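# Unclip postcards, stack them on the mat, box the clothespins

## Task

Remove every postcard from the line and leave them lying flat in one stack on the mat, and place all the clothespins inside the box.

## Robot and tools

Robot: two arms, left_arm and right_arm, each with a parallel gripper. Calibrated bases in the scene frame: left_arm at (+0.007, +0.368, 0) m, yawed slightly (quat_wxyz +1.000, 0, 0, +0.022); right_arm at (+0.031, -0.248, 0) m (quat_wxyz +1.000, 0, 0, -0.021). A two-camera stand sits behind the arms. Loose objects may get a short push now and then. Anything that falls off the table, or is left off it, fails the task.

Frames. Scene frame: origin at table height, midway between the nominal bases; +x out over the table, +z up, left_arm on the +y side (arm names do not match image sides). Reported end_effector_position (m) and end_effector_quat_wxyz, plus absolute targets and velocities, use the scene frame. Motion offsets instead use each arm's own Hand target axes. The gripper's fingers point along its +z and open/close along its y. The reported position is the point between the pads, roughly 1 cm short of the fingertips. Reported pose can be off by a few cm, more when reaching far.

Row layout (shared by execute_actions and move): one flat list of 14 numbers for both arms together, each in [-1, 1]: dx, dy, dz, rx, ry, rz, opening for left_arm, then the same seven for right_arm. The six pose numbers are an offset from that arm's Hand target as it stood when the action or move began, along the Hand target's axes; 1.0 equals 0.6 m or 180 degrees, and rx, ry, rz form one rotation vector. They are not poses. Opening is absolute: +1 fully open (0.093 m), -1 closed. All six pose numbers at 0 re-commands the current Hand target. A 0 in the opening slot is a real command (half open), so to keep a gripper unchanged resend its present opening.

execute_actions(actions, cameras): actions is a list of actions; each action is up to 15 rows, one per 1/30 s step, and a short action repeats its final row to fill 15 steps. Every row counts from the action's starting Hand target, not from the previous row, and each new action starts from the updated Hand target, so repeating an offset keeps moving. Images appear only when actions is empty or cameras requests them. An empty list also reports the scene number and task.

move(target, speed, blend, opening_speed, grip_force, blocking, cameras): straight-line paths toward target, which is one 14-number row or a list of up to 15 rows; every row is an offset from the same starting Hand targets. speed: m/s, 0.002 to 2.9 (default 0.25), one number or one per target; rotation limited to twice that in rad/s. blend: corner rounding in m for lists (0 = stop at each). opening_speed: units per second on the -1..+1 scale, at least 0.2. grip_force: newtons per pad, 10 to 50, one value or one per arm; it persists, and low values close slowly. blocking=false returns after about 0.5 s while motion continues. Paths do not avoid obstacles or the other arm, lag and stray more when fast, and are capped at 10 s. Avoid routing a gripper near its own base; go around it. The result adds a move: line: done (within 10 mm and 2 degrees), off_target, moving, held, fault, plus limits such as paced (pose clipped) or held (steps withheld). Done does not tell you whether contact happened.

wait(seconds 0 to 10, cameras) lets time pass with commands held. stop(cameras) brakes a running move. zoom_image(camera, region [x0, y0, x1, y1], at most 504 x 504 px) enlarges part of the latest image from cam_head_left, cam_head_right, cam_high, cam_left_wrist or cam_right_wrist (each 896x504). finished_scene(scene) ends the scene for good; the goal must hold without the robot.

Reading results. Hand target is the last commanded pose after clipping; the gripper often rests short of it, and only a new command (even all zeros) pushes again; send the leftover distance as an offset if needed. Commanded orientation is clipped to within 40 degrees of the measured one each step. Friction and gravity can leave the hand low, short or tilted; check position and orientation after each move and correct tilt. Tiny moves may not happen or go sideways. grip_measured is the gripper motor on the opening scale: pads meet near -0.94, and each mm of object width adds about 0.0208; a per-gripper bias up to +0.02 exists. Sending -1 ends below -0.94 whether or not a thin item is held, so confirm holds visually. For firm grips send about 0.24 below the width reading; keep sending it to hold, and send well above it to release. Joint positions end with the finger gap in metres. Joint torques include arm weight, with offsets and noise; joints 1 to 3 wrap at ±28 N m. Velocities may be marked within noise. Joint ranges (rad): waist -2.618 to 3.054, shoulder 0 to 3.142, elbow 0 to 3.142 (straight 2.901), wrist pitch and yaw ±1.571, wrist roll ±2.094.

Cautions. Don't drop items, release them while moving, slam, or push hard; fast motion hits harder, and targets far beyond a contact press harder. Never let the grippers, housings or wrist cameras meet, and never close one gripper on the other's fingers; the clearance check does not cover these. Avoid strain on the camera cables. Motors heat when holding loads, stretching out, or pushing on unreachable poses, even while you think: MOTOR HOT at 75 °C, a fold-and-idle fault at 90 °C, collapse at 100 °C. The scene keeps running during your replies.

Each tool is called after "Call:" as name(argument=value, ...) on one line, values as JSON.

## Session

Call:
execute_actions(actions=[])

Scene clock: 0.00 s.
left_arm: end_effector_position=(+0.2677, +0.4320, +0.1108) grip_measured=+1.000 end_effector_quat_wxyz=(+0.517, -0.165, +0.840, -0.019) | right_arm: end_effector_position=(+0.2577, -0.2651, +0.1806) grip_measured=+1.000 end_effector_quat_wxyz=(+0.565, +0.215, +0.796, +0.039)
Joint positions: left_arm=[0.304 0.633 0.211 -0.069 0.168 -0.141 0.093] | right_arm=[0.22 0.287 0.374 -0.479 0.347 0.473 0.093]
Joint velocities: within noise
Joint torques (N m): no reading
Heat: left arm: 31 °C; right arm: 36 °C.
Hand target: left_arm +0.2689, +0.4325, +0.1149; +0.520, -0.164, +0.838, -0.018 | right_arm +0.2573, -0.2651, +0.1820; +0.564, +0.215, +0.796, +0.039
Tool commands: left_gripper/opening=+1.0 right_gripper/opening=+1.0

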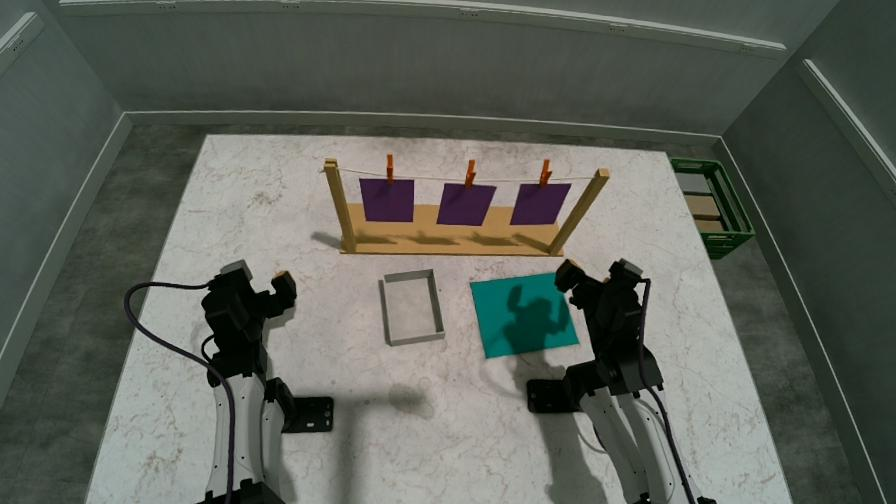

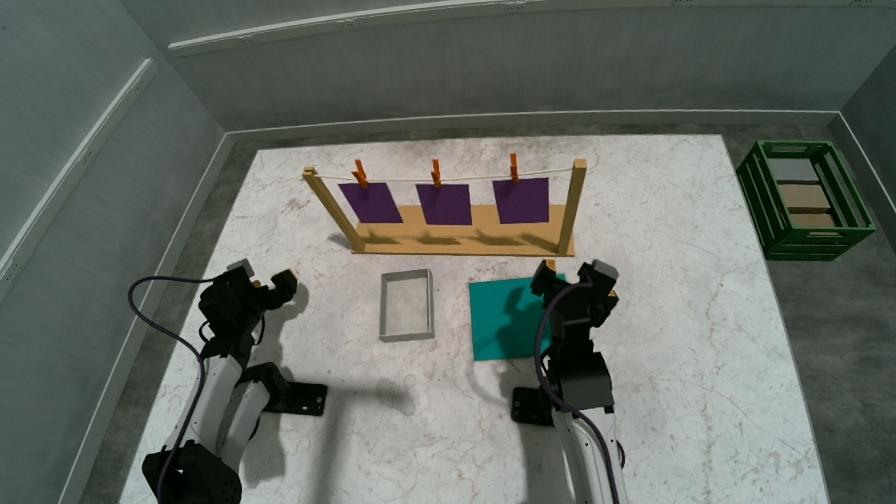

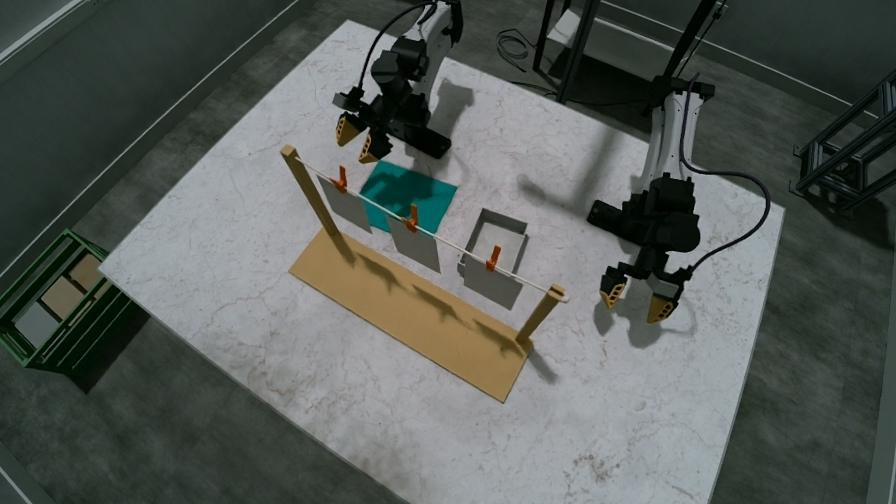

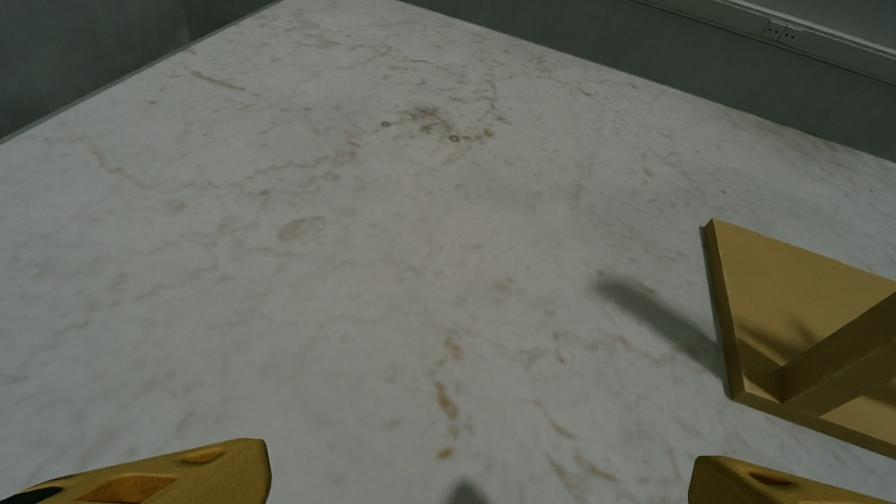

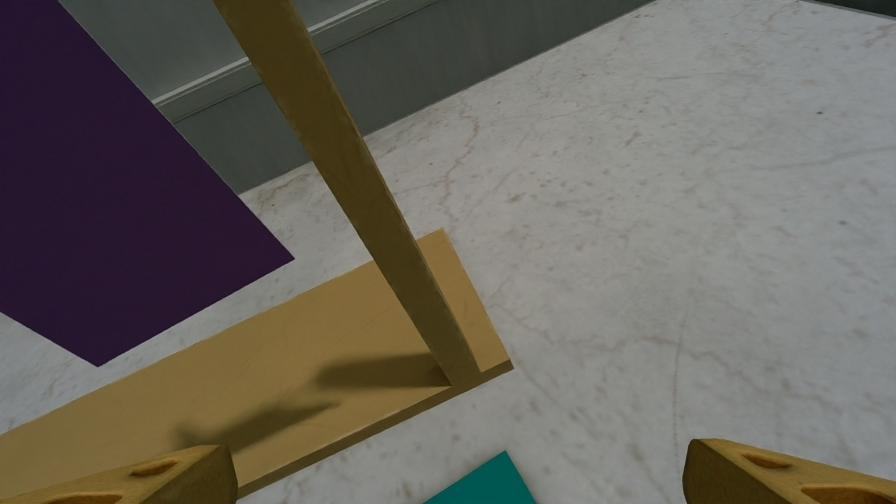

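Call:
zoom_image(camera="cam_head_left", region=[300, 140, 640, 370])

Call:
zoom_image(camera="cam_head_right", region=[290, 140, 630, 370])

Call:
zoom_image(camera="cam_high", region=[270, 120, 590, 400])

Scaled by 1.482 from the camera's 896x504 image, which has a finer 1280x720 frame.

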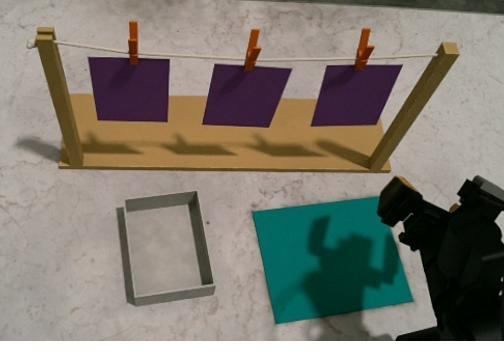

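Scaled by 1.482 from the camera's 896x504 image, which has a finer 1280x720 frame.

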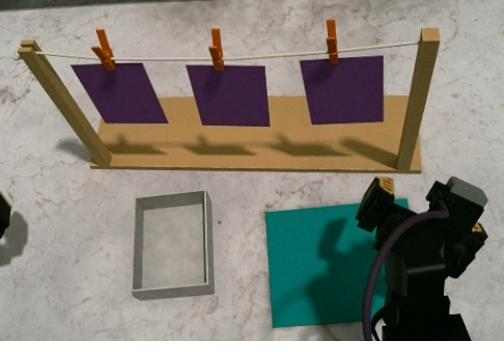

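Scaled by 1.575 from the camera's 896x504 image, which has a finer 1280x720 frame.

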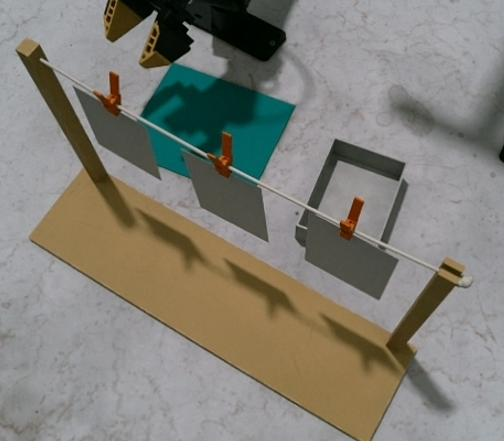

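Call:
move(target=[-0.1165,-0.3672,-0.2917,0.0507,-0.0351,0.0923,1,-0.1185,0.0994,-0.1716,-0.0587,0.0032,-0.1274,1], cameras=["all"])

Scene clock: 32.53 s.
left_arm: end_effector_position=(+0.1993, +0.2195, +0.2920) grip_measured=+1.000 end_effector_quat_wxyz=(+0.567, +0.010, +0.824, +0.001) | right_arm: end_effector_position=(+0.2002, -0.2203, +0.2958) grip_measured=+1.000 end_effector_quat_wxyz=(+0.574, -0.003, +0.819, +0.000)
Joint positions: left_arm=[-1.381 0.98 1.071 -1.1 -1.135 -0.949 0.093] | right_arm=[1.214 0.483 0.969 -1.233 1.044 0.671 0.093]
Joint torques (N m): left_arm=[-0.44 -0.43 9.2 1.06 -0.67 -0.26] | right_arm=[0.62 4.37 8.55 1.24 0.44 0.02]
Heat: left arm: 36 °C; right arm: 45 °C.
Hand target: left_arm +0.1998, +0.2201, +0.2997; +0.574, +0.000, +0.819, +0.000 | right_arm +0.2000, -0.2201, +0.3000; +0.574, +0.000, +0.819, +0.000
Off the commanded pose: left_arm 0.008 m, 2 deg | right_arm 0.004 m, 0 deg.
move: done

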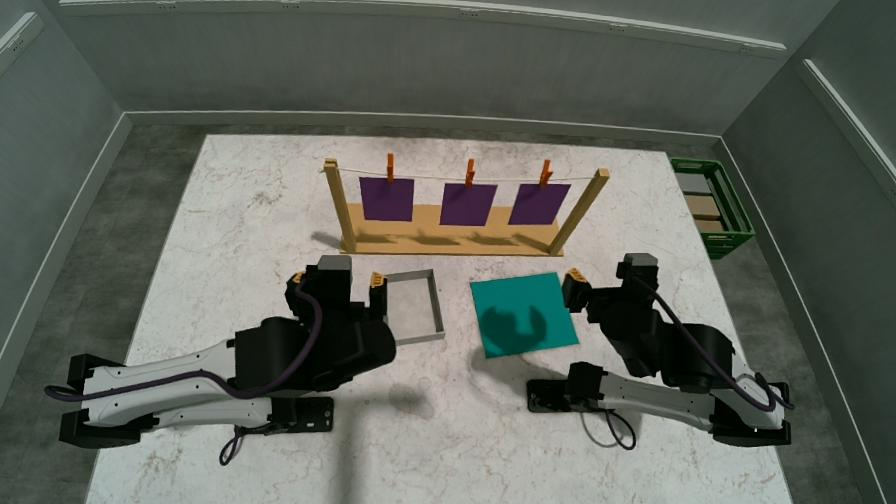

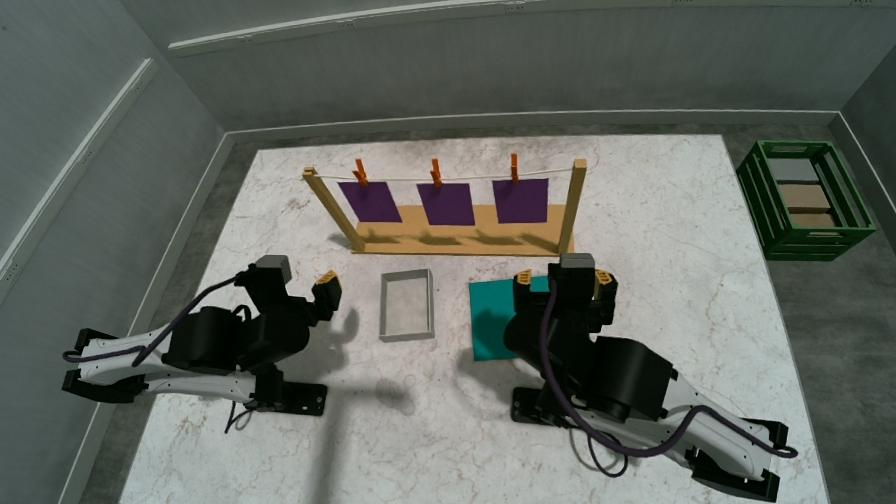

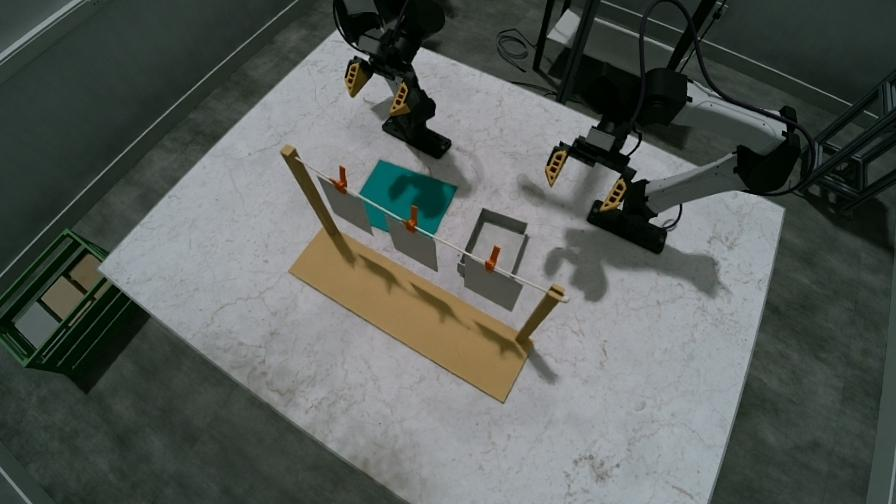

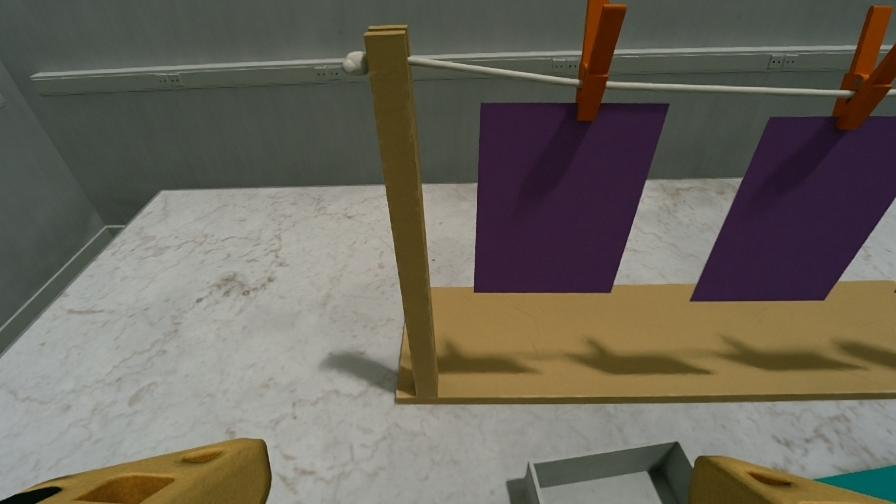

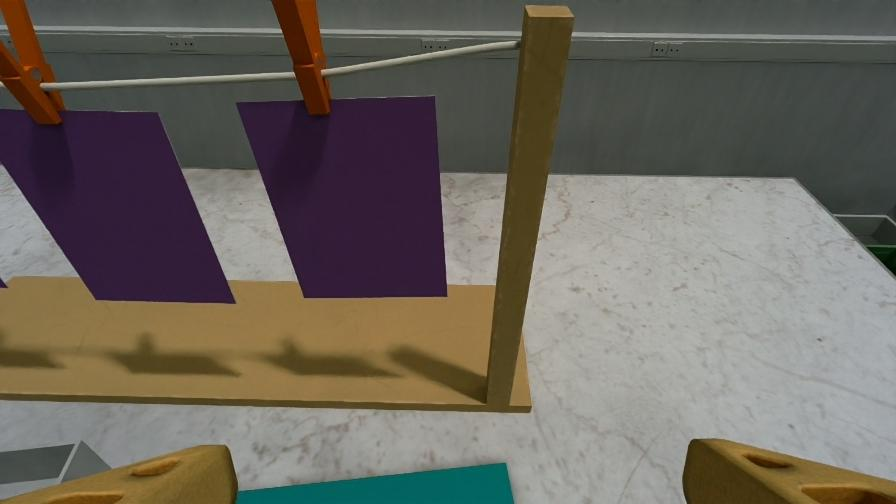

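Call:
zoom_image(camera="cam_left_wrist", region=[540, 0, 700, 130])

Call:
zoom_image(camera="cam_left_wrist", region=[780, 0, 896, 140])

Call:
zoom_image(camera="cam_high", region=[460, 230, 560, 320])

Scaled by 3.150 from the camera's 896x504 image, which has a finer 1280x720 frame.

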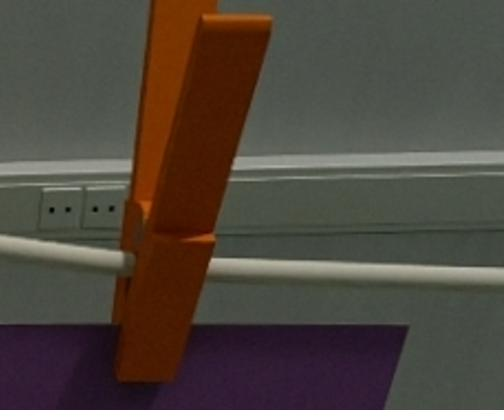

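Scaled by 3.600 from the camera's 896x504 image, which has a finer 1280x720 frame.

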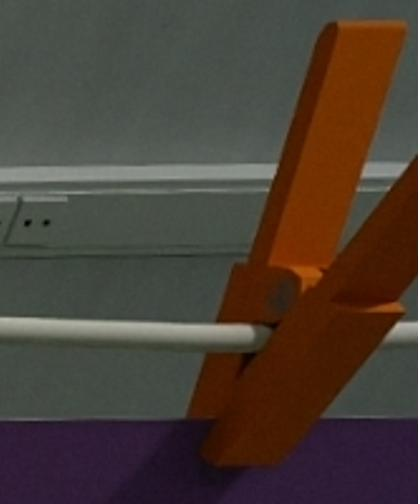

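Scaled by 5.040 from the camera's 896x504 image, which has a finer 1280x720 frame.

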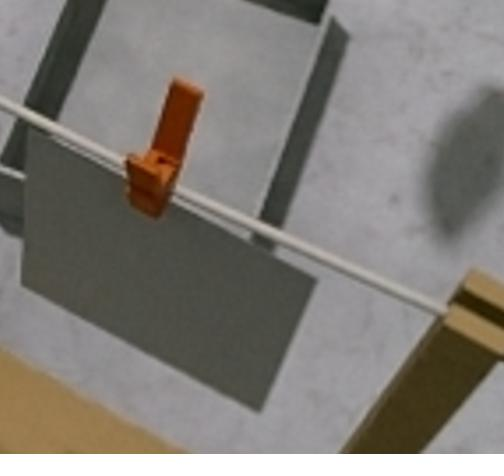

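Call:
move(target=[0.0834,-0.1085,0.2081,0.2751,-0.1037,0.0484,0,0,0,0,0,0,0,1], cameras=["cam_head_left","cam_high","cam_left_wrist","cam_right_wrist"])

Scene clock: 101.73 s.
left_arm: end_effector_position=(+0.3017, +0.1558, +0.2102) grip_measured=+0.002 end_effector_quat_wxyz=(+0.639, +0.294, +0.647, -0.294) | right_arm: end_effector_position=(+0.2000, -0.2206, +0.2956) grip_measured=+1.000 end_effector_quat_wxyz=(+0.574, -0.003, +0.819, +0.000)
Joint positions: left_arm=[-0.473 1.197 0.337 0.848 0.428 -0.001 0.045] | right_arm=[1.218 0.483 0.969 -1.238 1.047 0.678 0.093]
Joint torques (N m): left_arm=[0.36 -1.99 6.75 2.36 0.32 -0.06] | right_arm=[0.59 4.55 8.62 1.21 0.45 0]
Heat: left arm: 39 °C; right arm: 48 °C.
Hand target: left_arm +0.3002, +0.1550, +0.2102; +0.641, +0.299, +0.641, -0.299 | right_arm +0.2000, -0.2201, +0.3000; +0.574, +0.000, +0.819, +0.000
Off the commanded pose: left_arm 0.002 m, 1 deg | right_arm 0.004 m, 0 deg.
move: done
Images, in order (width x height): cam_head_left 896x504, cam_high 896x504, cam_left_wrist 896x504, cam_right_wrist 896x504.

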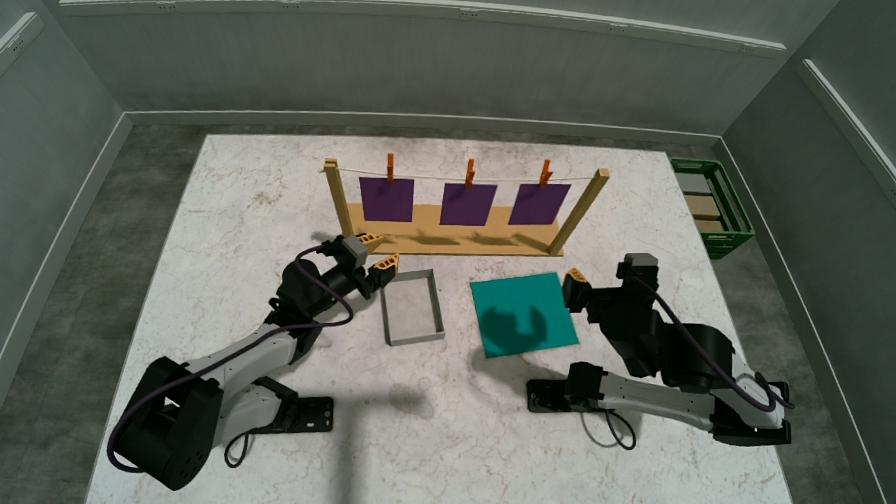

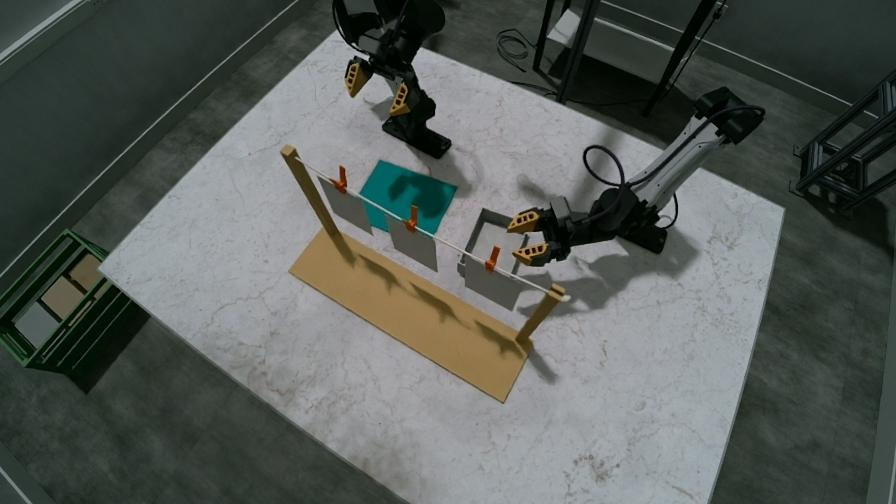

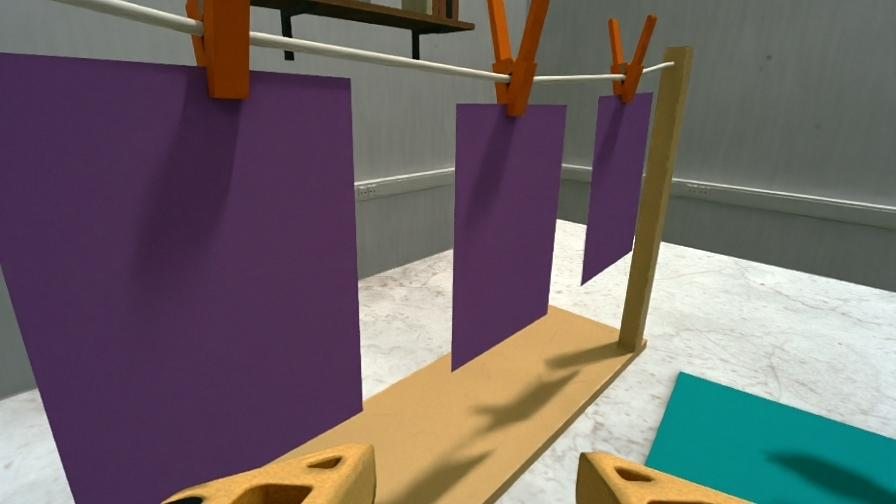

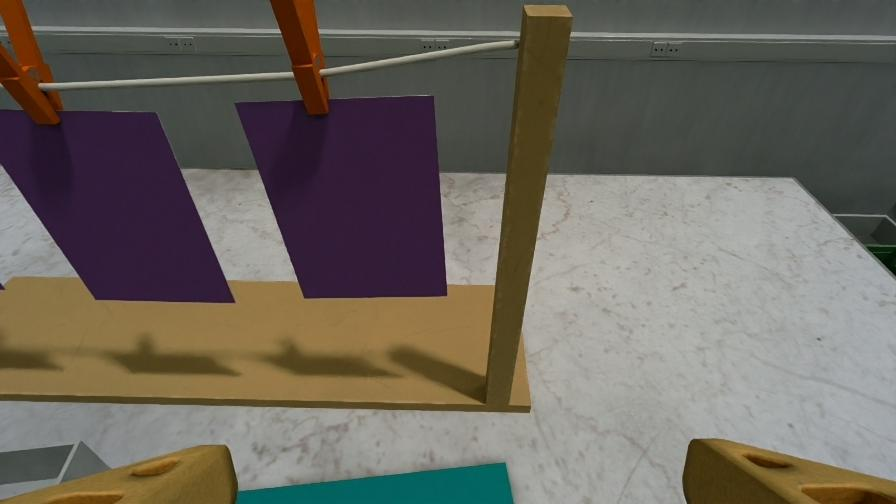

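Call:
move(target=[0.0417,0,0.15,0,0,0,-0.44,0,0,0,0,0,0,1], cameras=["cam_head_left","cam_high","cam_left_wrist"], speed=0.15)

Scene clock: 113.03 s.
left_arm: end_effector_position=(+0.3533, +0.0894, +0.1771) grip_measured=-0.438 end_effector_quat_wxyz=(+0.629, +0.301, +0.651, -0.299) | right_arm: end_effector_position=(+0.2000, -0.2206, +0.2956) grip_measured=+1.000 end_effector_quat_wxyz=(+0.574, -0.003, +0.819, +0.000)
Joint positions: left_arm=[-0.601 1.66 0.555 1.074 0.319 -0.001 0.024] | right_arm=[1.218 0.483 0.969 -1.238 1.047 0.678 0.093]
Joint torques (N m): left_arm=[-0.46 -4.7 8.23 2.33 0 -0.06] | right_arm=[0.62 4.55 8.61 1.21 0.44 0]
Heat: left arm: 39 °C; right arm: 49 °C.
Hand target: left_arm +0.3579, +0.0859, +0.1852; +0.641, +0.299, +0.640, -0.299 | right_arm +0.2000, -0.2201, +0.3000; +0.574, +0.000, +0.819, +0.000
Off the commanded pose: left_arm 0.010 m, 2 deg | right_arm 0.004 m, 0 deg.
move: done
Images, in order (width x height): cam_head_left 896x504, cam_high 896x504, cam_left_wrist 896x504.

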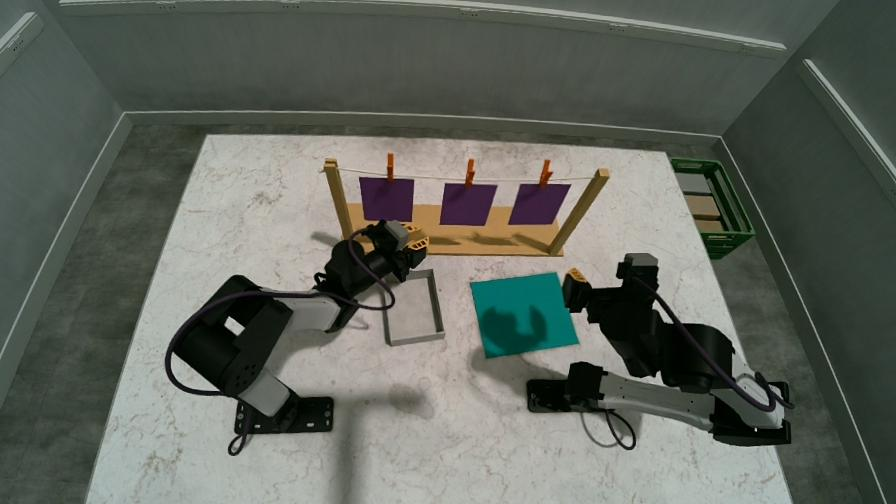

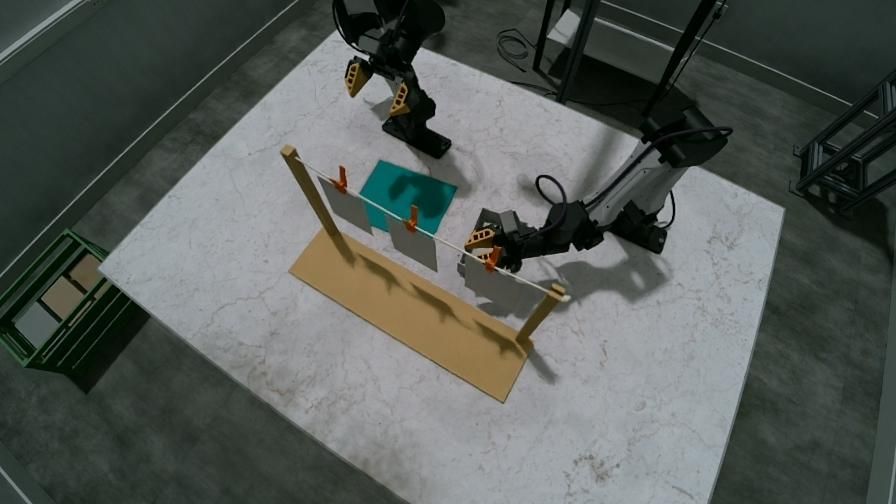

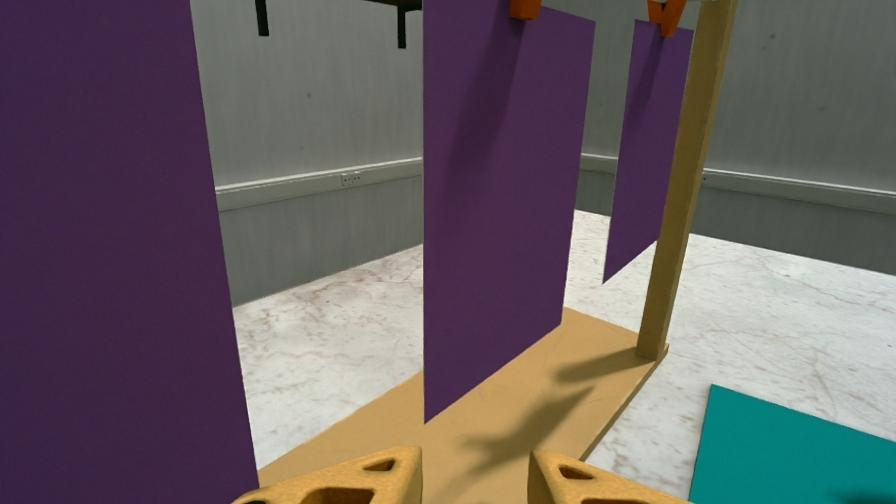

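Call:
move(target=[0.0,0.02,0.07,0,0,0,-0.44,0,0,0,0,0,0,1], cameras=["cam_high","cam_left_wrist"], speed=0.1)

Scene clock: 117.33 s.
left_arm: end_effector_position=(+0.3903, +0.0654, +0.1875) grip_measured=-0.438 end_effector_quat_wxyz=(+0.644, +0.299, +0.637, -0.300) | right_arm: end_effector_position=(+0.2000, -0.2206, +0.2956) grip_measured=+1.000 end_effector_quat_wxyz=(+0.574, -0.003, +0.819, +0.000)
Joint positions: left_arm=[-0.605 1.8 0.735 1.075 0.314 -0.001 0.024] | right_arm=[1.218 0.483 0.969 -1.238 1.047 0.678 0.093]
Joint torques (N m): left_arm=[-0.54 -5.89 8.34 1.99 0.02 -0.05] | right_arm=[0.58 4.53 8.62 1.2 0.45 0]
Heat: left arm: 40 °C; right arm: 49 °C.
Hand target: left_arm +0.3940, +0.0615, +0.1852; +0.641, +0.299, +0.641, -0.299 | right_arm +0.2000, -0.2201, +0.3000; +0.574, +0.000, +0.819, +0.000
Off the commanded pose: left_arm 0.006 m, 0 deg | right_arm 0.004 m, 0 deg.
move: done
Images, in order (width x height): cam_high 896x504, cam_left_wrist 896x504.

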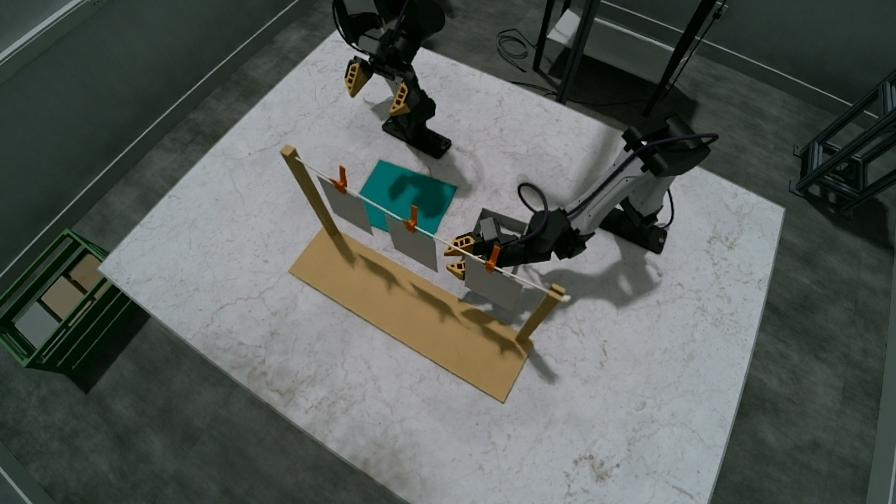

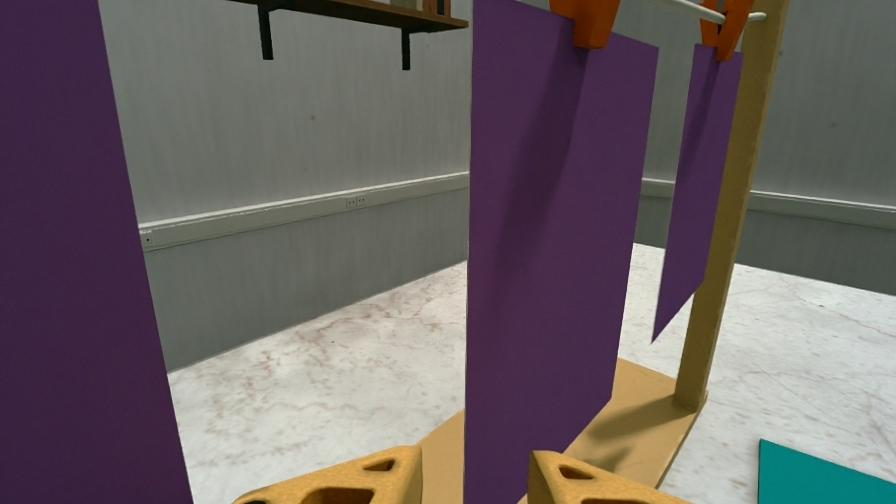

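Call:
move(target=[0.0,0.0,0.028,0,0,0,-0.44,0,0,0,0,0,0,1], cameras=["cam_high","cam_left_wrist"], speed=0.05)

Scene clock: 123.20 s.
left_arm: end_effector_position=(+0.4009, +0.0527, +0.1882) grip_measured=-0.438 end_effector_quat_wxyz=(+0.644, +0.299, +0.637, -0.301) | right_arm: end_effector_position=(+0.2000, -0.2206, +0.2956) grip_measured=+1.000 end_effector_quat_wxyz=(+0.574, -0.003, +0.819, +0.000)
Joint positions: left_arm=[-0.619 1.848 0.802 1.057 0.3 -0.001 0.024] | right_arm=[1.218 0.483 0.969 -1.238 1.047 0.678 0.093]
Joint torques (N m): left_arm=[-0.5 -6.3 8.53 1.97 0 -0.06] | right_arm=[0.64 4.56 8.65 1.21 0.45 0]
Heat: left arm: 40 °C; right arm: 49 °C.
Hand target: left_arm +0.4049, +0.0486, +0.1853; +0.641, +0.299, +0.640, -0.299 | right_arm +0.2000, -0.2201, +0.3000; +0.574, +0.000, +0.819, +0.000
Off the commanded pose: left_arm 0.006 m, 1 deg | right_arm 0.004 m, 0 deg.
move: done
Images, in order (width x height): cam_high 896x504, cam_left_wrist 896x504.

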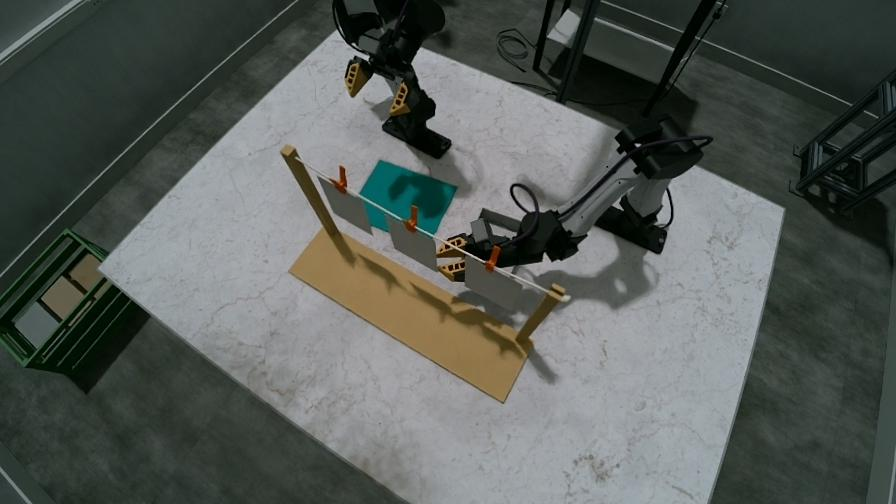

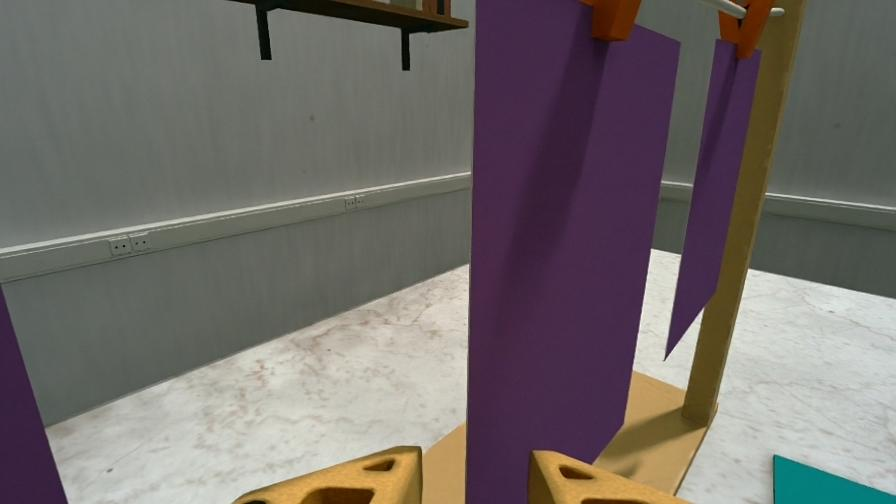

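Call:
move(target=[[0.0,0.0,0.011,0,0,0,-0.44,0,0,0,0,0,0,1],[0.0,0.0,0.011,0,0,0,-0.77,0,0,0,0,0,0,1]], cameras=["cam_high","cam_left_wrist"], speed=0.05, grip_force=[10,50])

Scene clock: 136.27 s.
left_arm: end_effector_position=(+0.4052, +0.0478, +0.1881) grip_measured=-0.768 end_effector_quat_wxyz=(+0.644, +0.299, +0.637, -0.301) | right_arm: end_effector_position=(+0.2000, -0.2206, +0.2956) grip_measured=+1.000 end_effector_quat_wxyz=(+0.574, -0.003, +0.819, +0.000)
Joint positions: left_arm=[-0.624 1.867 0.829 1.048 0.295 -0.001 0.008] | right_arm=[1.218 0.483 0.969 -1.238 1.047 0.678 0.093]
Joint torques (N m): left_arm=[-0.54 -6.45 8.62 1.99 0.01 -0.06] | right_arm=[0.58 4.55 8.62 1.21 0.44 0]
Heat: left arm: 40 °C; right arm: 50 °C.
Hand target: left_arm +0.4090, +0.0435, +0.1852; +0.641, +0.299, +0.641, -0.299 | right_arm +0.2000, -0.2201, +0.3000; +0.574, +0.000, +0.819, +0.000
Off the commanded pose: left_arm 0.006 m, 1 deg | right_arm 0.004 m, 0 deg.
grip_force (N): 10, 50
move: done
Images, in order (width x height): cam_high 896x504, cam_left_wrist 896x504.

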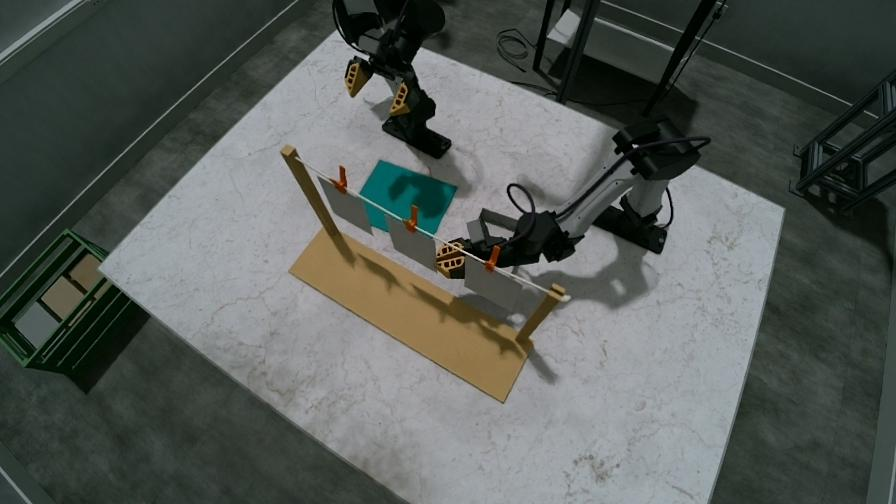

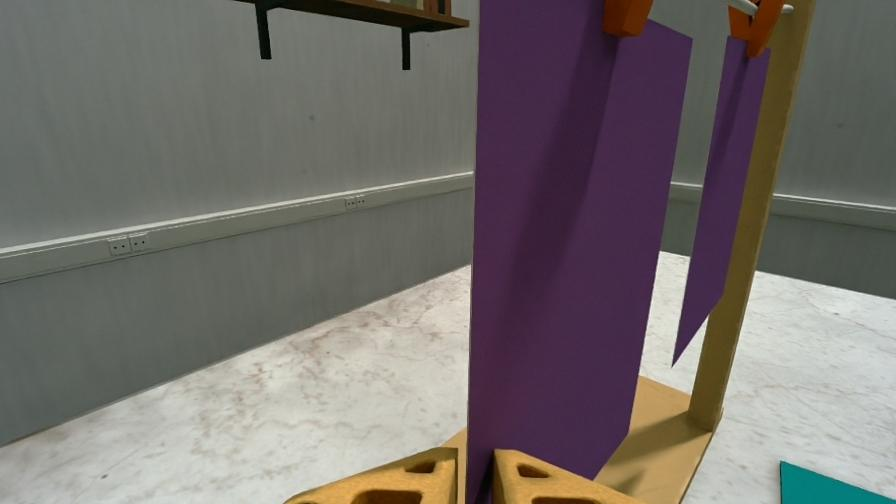

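Call:
move(target=[0.0,0.0,0,0,0,0,-0.88,0,0,0,0,0,0,1], cameras=["cam_high","cam_left_wrist"], speed=0.05)

Scene clock: 138.93 s.
left_arm: end_effector_position=(+0.4052, +0.0478, +0.1880) grip_measured=-0.877 end_effector_quat_wxyz=(+0.644, +0.299, +0.637, -0.301) | right_arm: end_effector_position=(+0.2000, -0.2206, +0.2956) grip_measured=+1.000 end_effector_quat_wxyz=(+0.574, -0.003, +0.819, +0.000)
Joint positions: left_arm=[-0.624 1.867 0.829 1.048 0.295 -0.001 0.003] | right_arm=[1.218 0.483 0.969 -1.238 1.047 0.678 0.093]
Joint torques (N m): left_arm=[-0.46 -6.48 8.58 1.99 0.02 -0.06] | right_arm=[0.58 4.52 8.61 1.22 0.44 0]
Heat: left arm: 40 °C; right arm: 50 °C.
Hand target: left_arm +0.4090, +0.0435, +0.1852; +0.641, +0.299, +0.641, -0.299 | right_arm +0.2000, -0.2201, +0.3000; +0.574, +0.000, +0.819, +0.000
Off the commanded pose: left_arm 0.006 m, 1 deg | right_arm 0.004 m, 0 deg.
grip_force (N): 10, 50
move: done
Images, in order (width x height): cam_high 896x504, cam_left_wrist 896x504.

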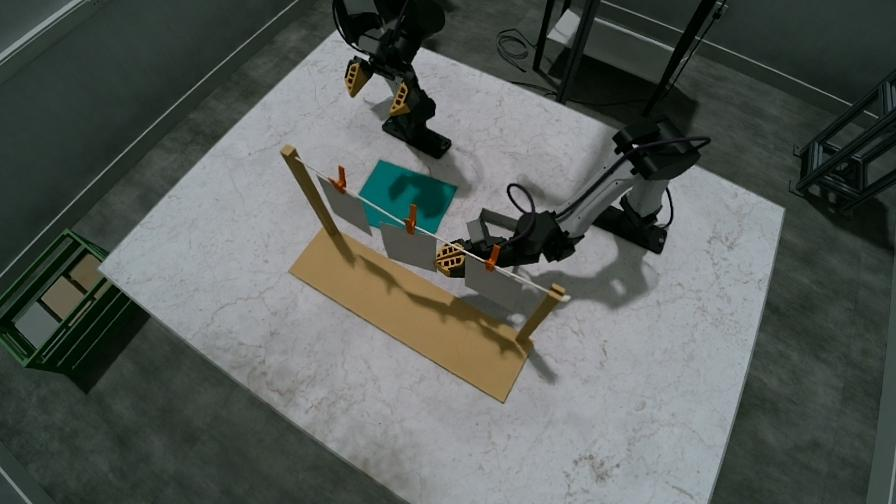

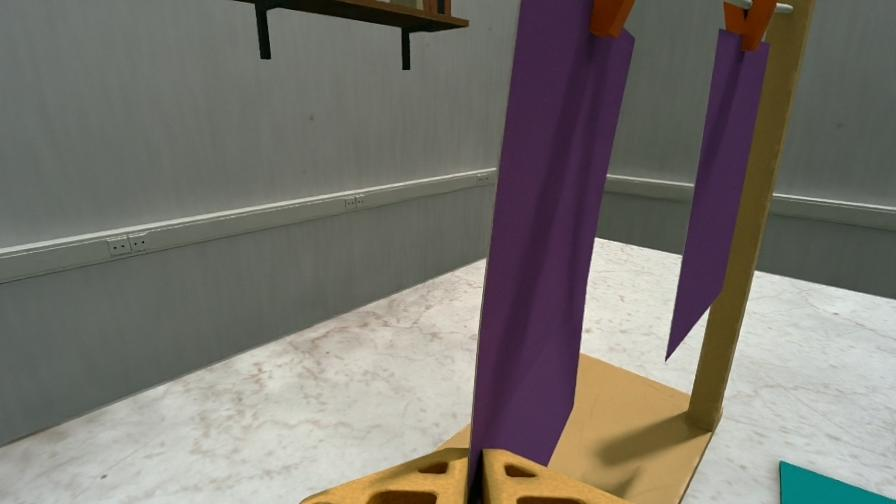

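Call:
move(target=[0,0,0,0,0,0,-0.88,-0.228,0.2,0.2364,-0.4247,0.1092,-0.2704,0.3], cameras=["all"], speed=0.2)

Scene clock: 152.17 s.
left_arm: end_effector_position=(+0.4052, +0.0478, +0.1880) grip_measured=-0.877 end_effector_quat_wxyz=(+0.644, +0.299, +0.637, -0.301) | right_arm: end_effector_position=(+0.3791, -0.1036, +0.3805) grip_measured=+0.302 end_effector_quat_wxyz=(+0.407, -0.582, +0.670, +0.216)
Joint positions: left_arm=[-0.624 1.867 0.829 1.048 0.295 -0.001 0.003] | right_arm=[0.094 1.785 2.285 -1.547 -0.844 -1.141 0.06]
Joint torques (N m): left_arm=[-0.53 -6.46 8.59 1.99 0.02 -0.06] | right_arm=[0.55 -5.71 8.13 0.94 -0.56 -0.3]
Heat: left arm: 40 °C; right arm: 50 °C.
Hand target: left_arm +0.4090, +0.0435, +0.1852; +0.641, +0.299, +0.641, -0.299 | right_arm +0.3800, -0.1001, +0.3804; +0.271, -0.653, +0.653, +0.270
Off the commanded pose: left_arm 0.006 m, 1 deg | right_arm 0.004 m, 19 deg.
joint sent to its limit (right arm) — joint 4 (wrist pitch), lower limit. The joint targets are off in orientation, not in position.
grip_force (N): 10, 50
move: off_target (right_arm)

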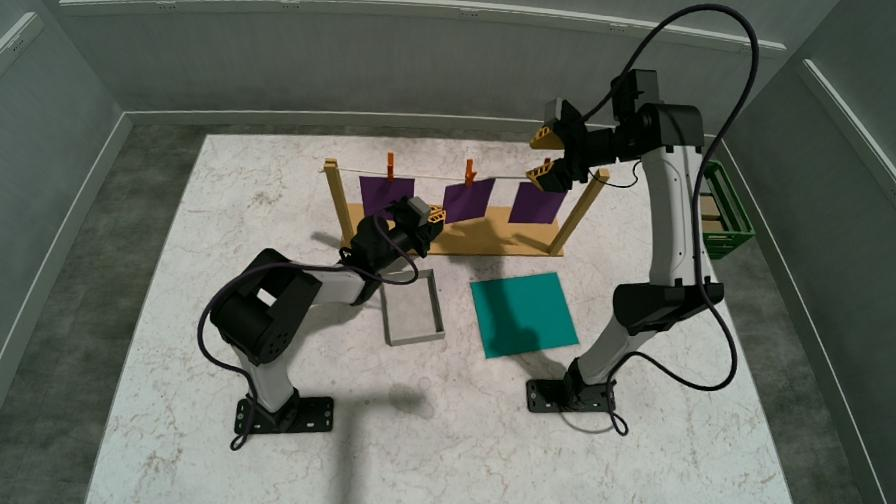

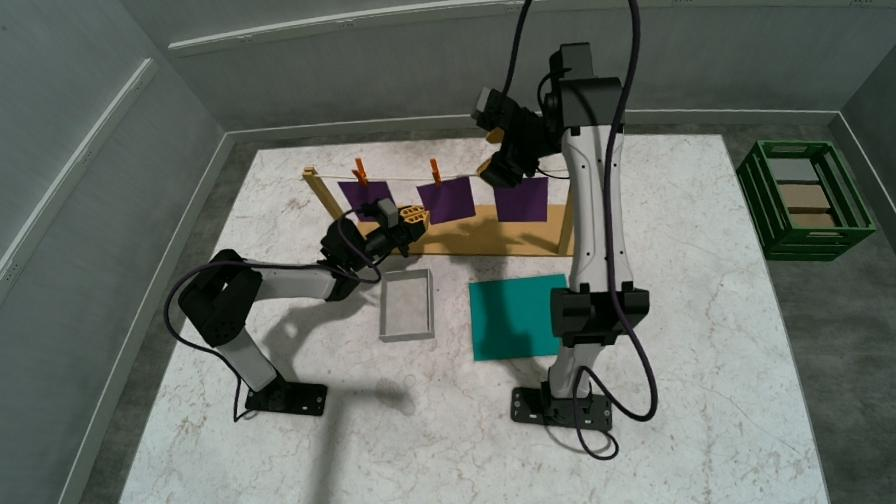

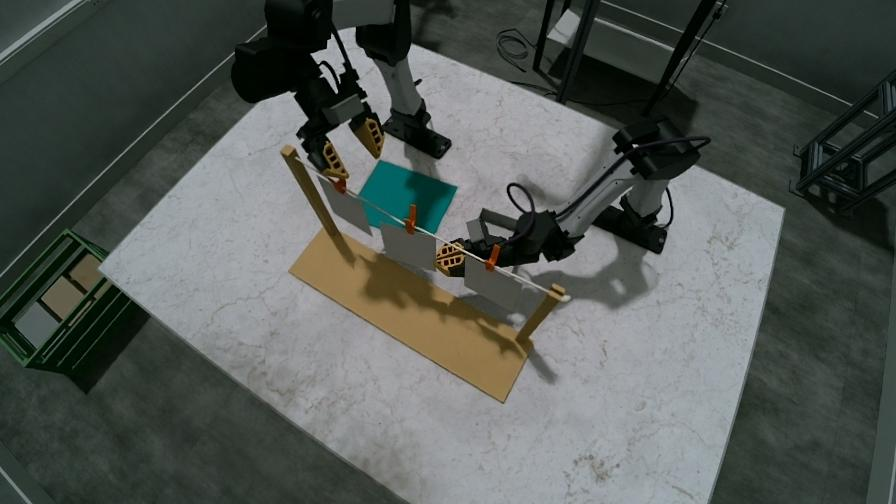

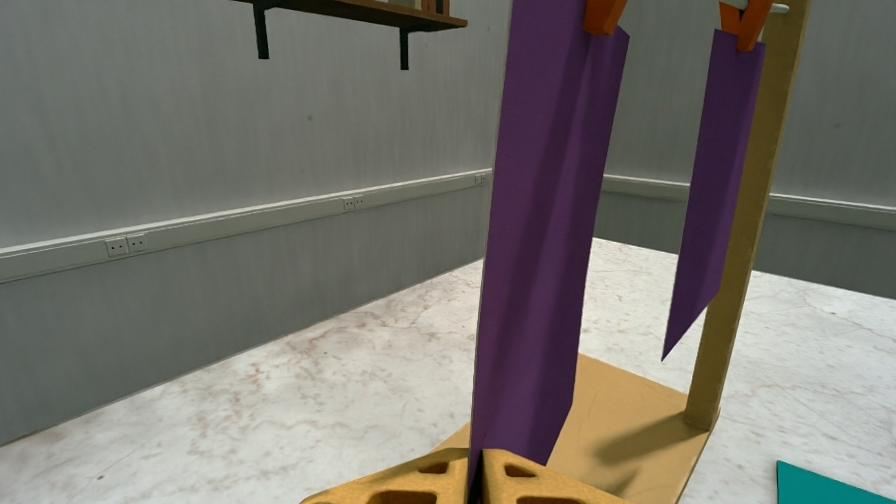

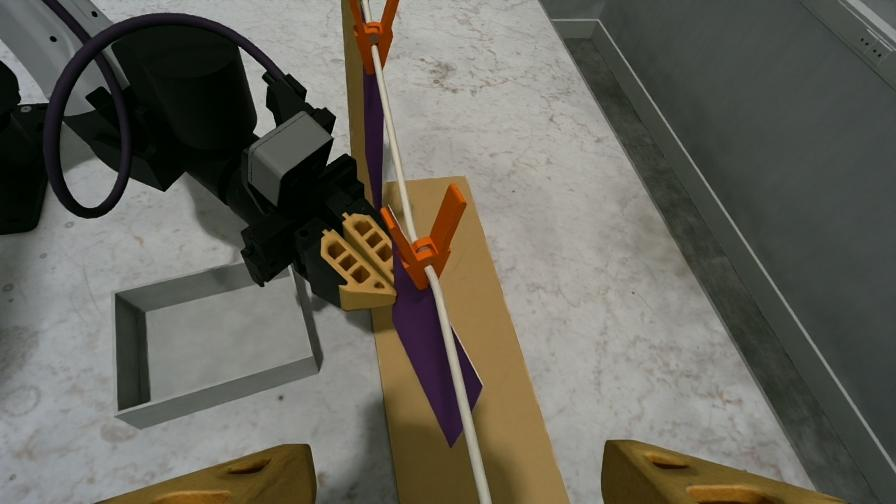

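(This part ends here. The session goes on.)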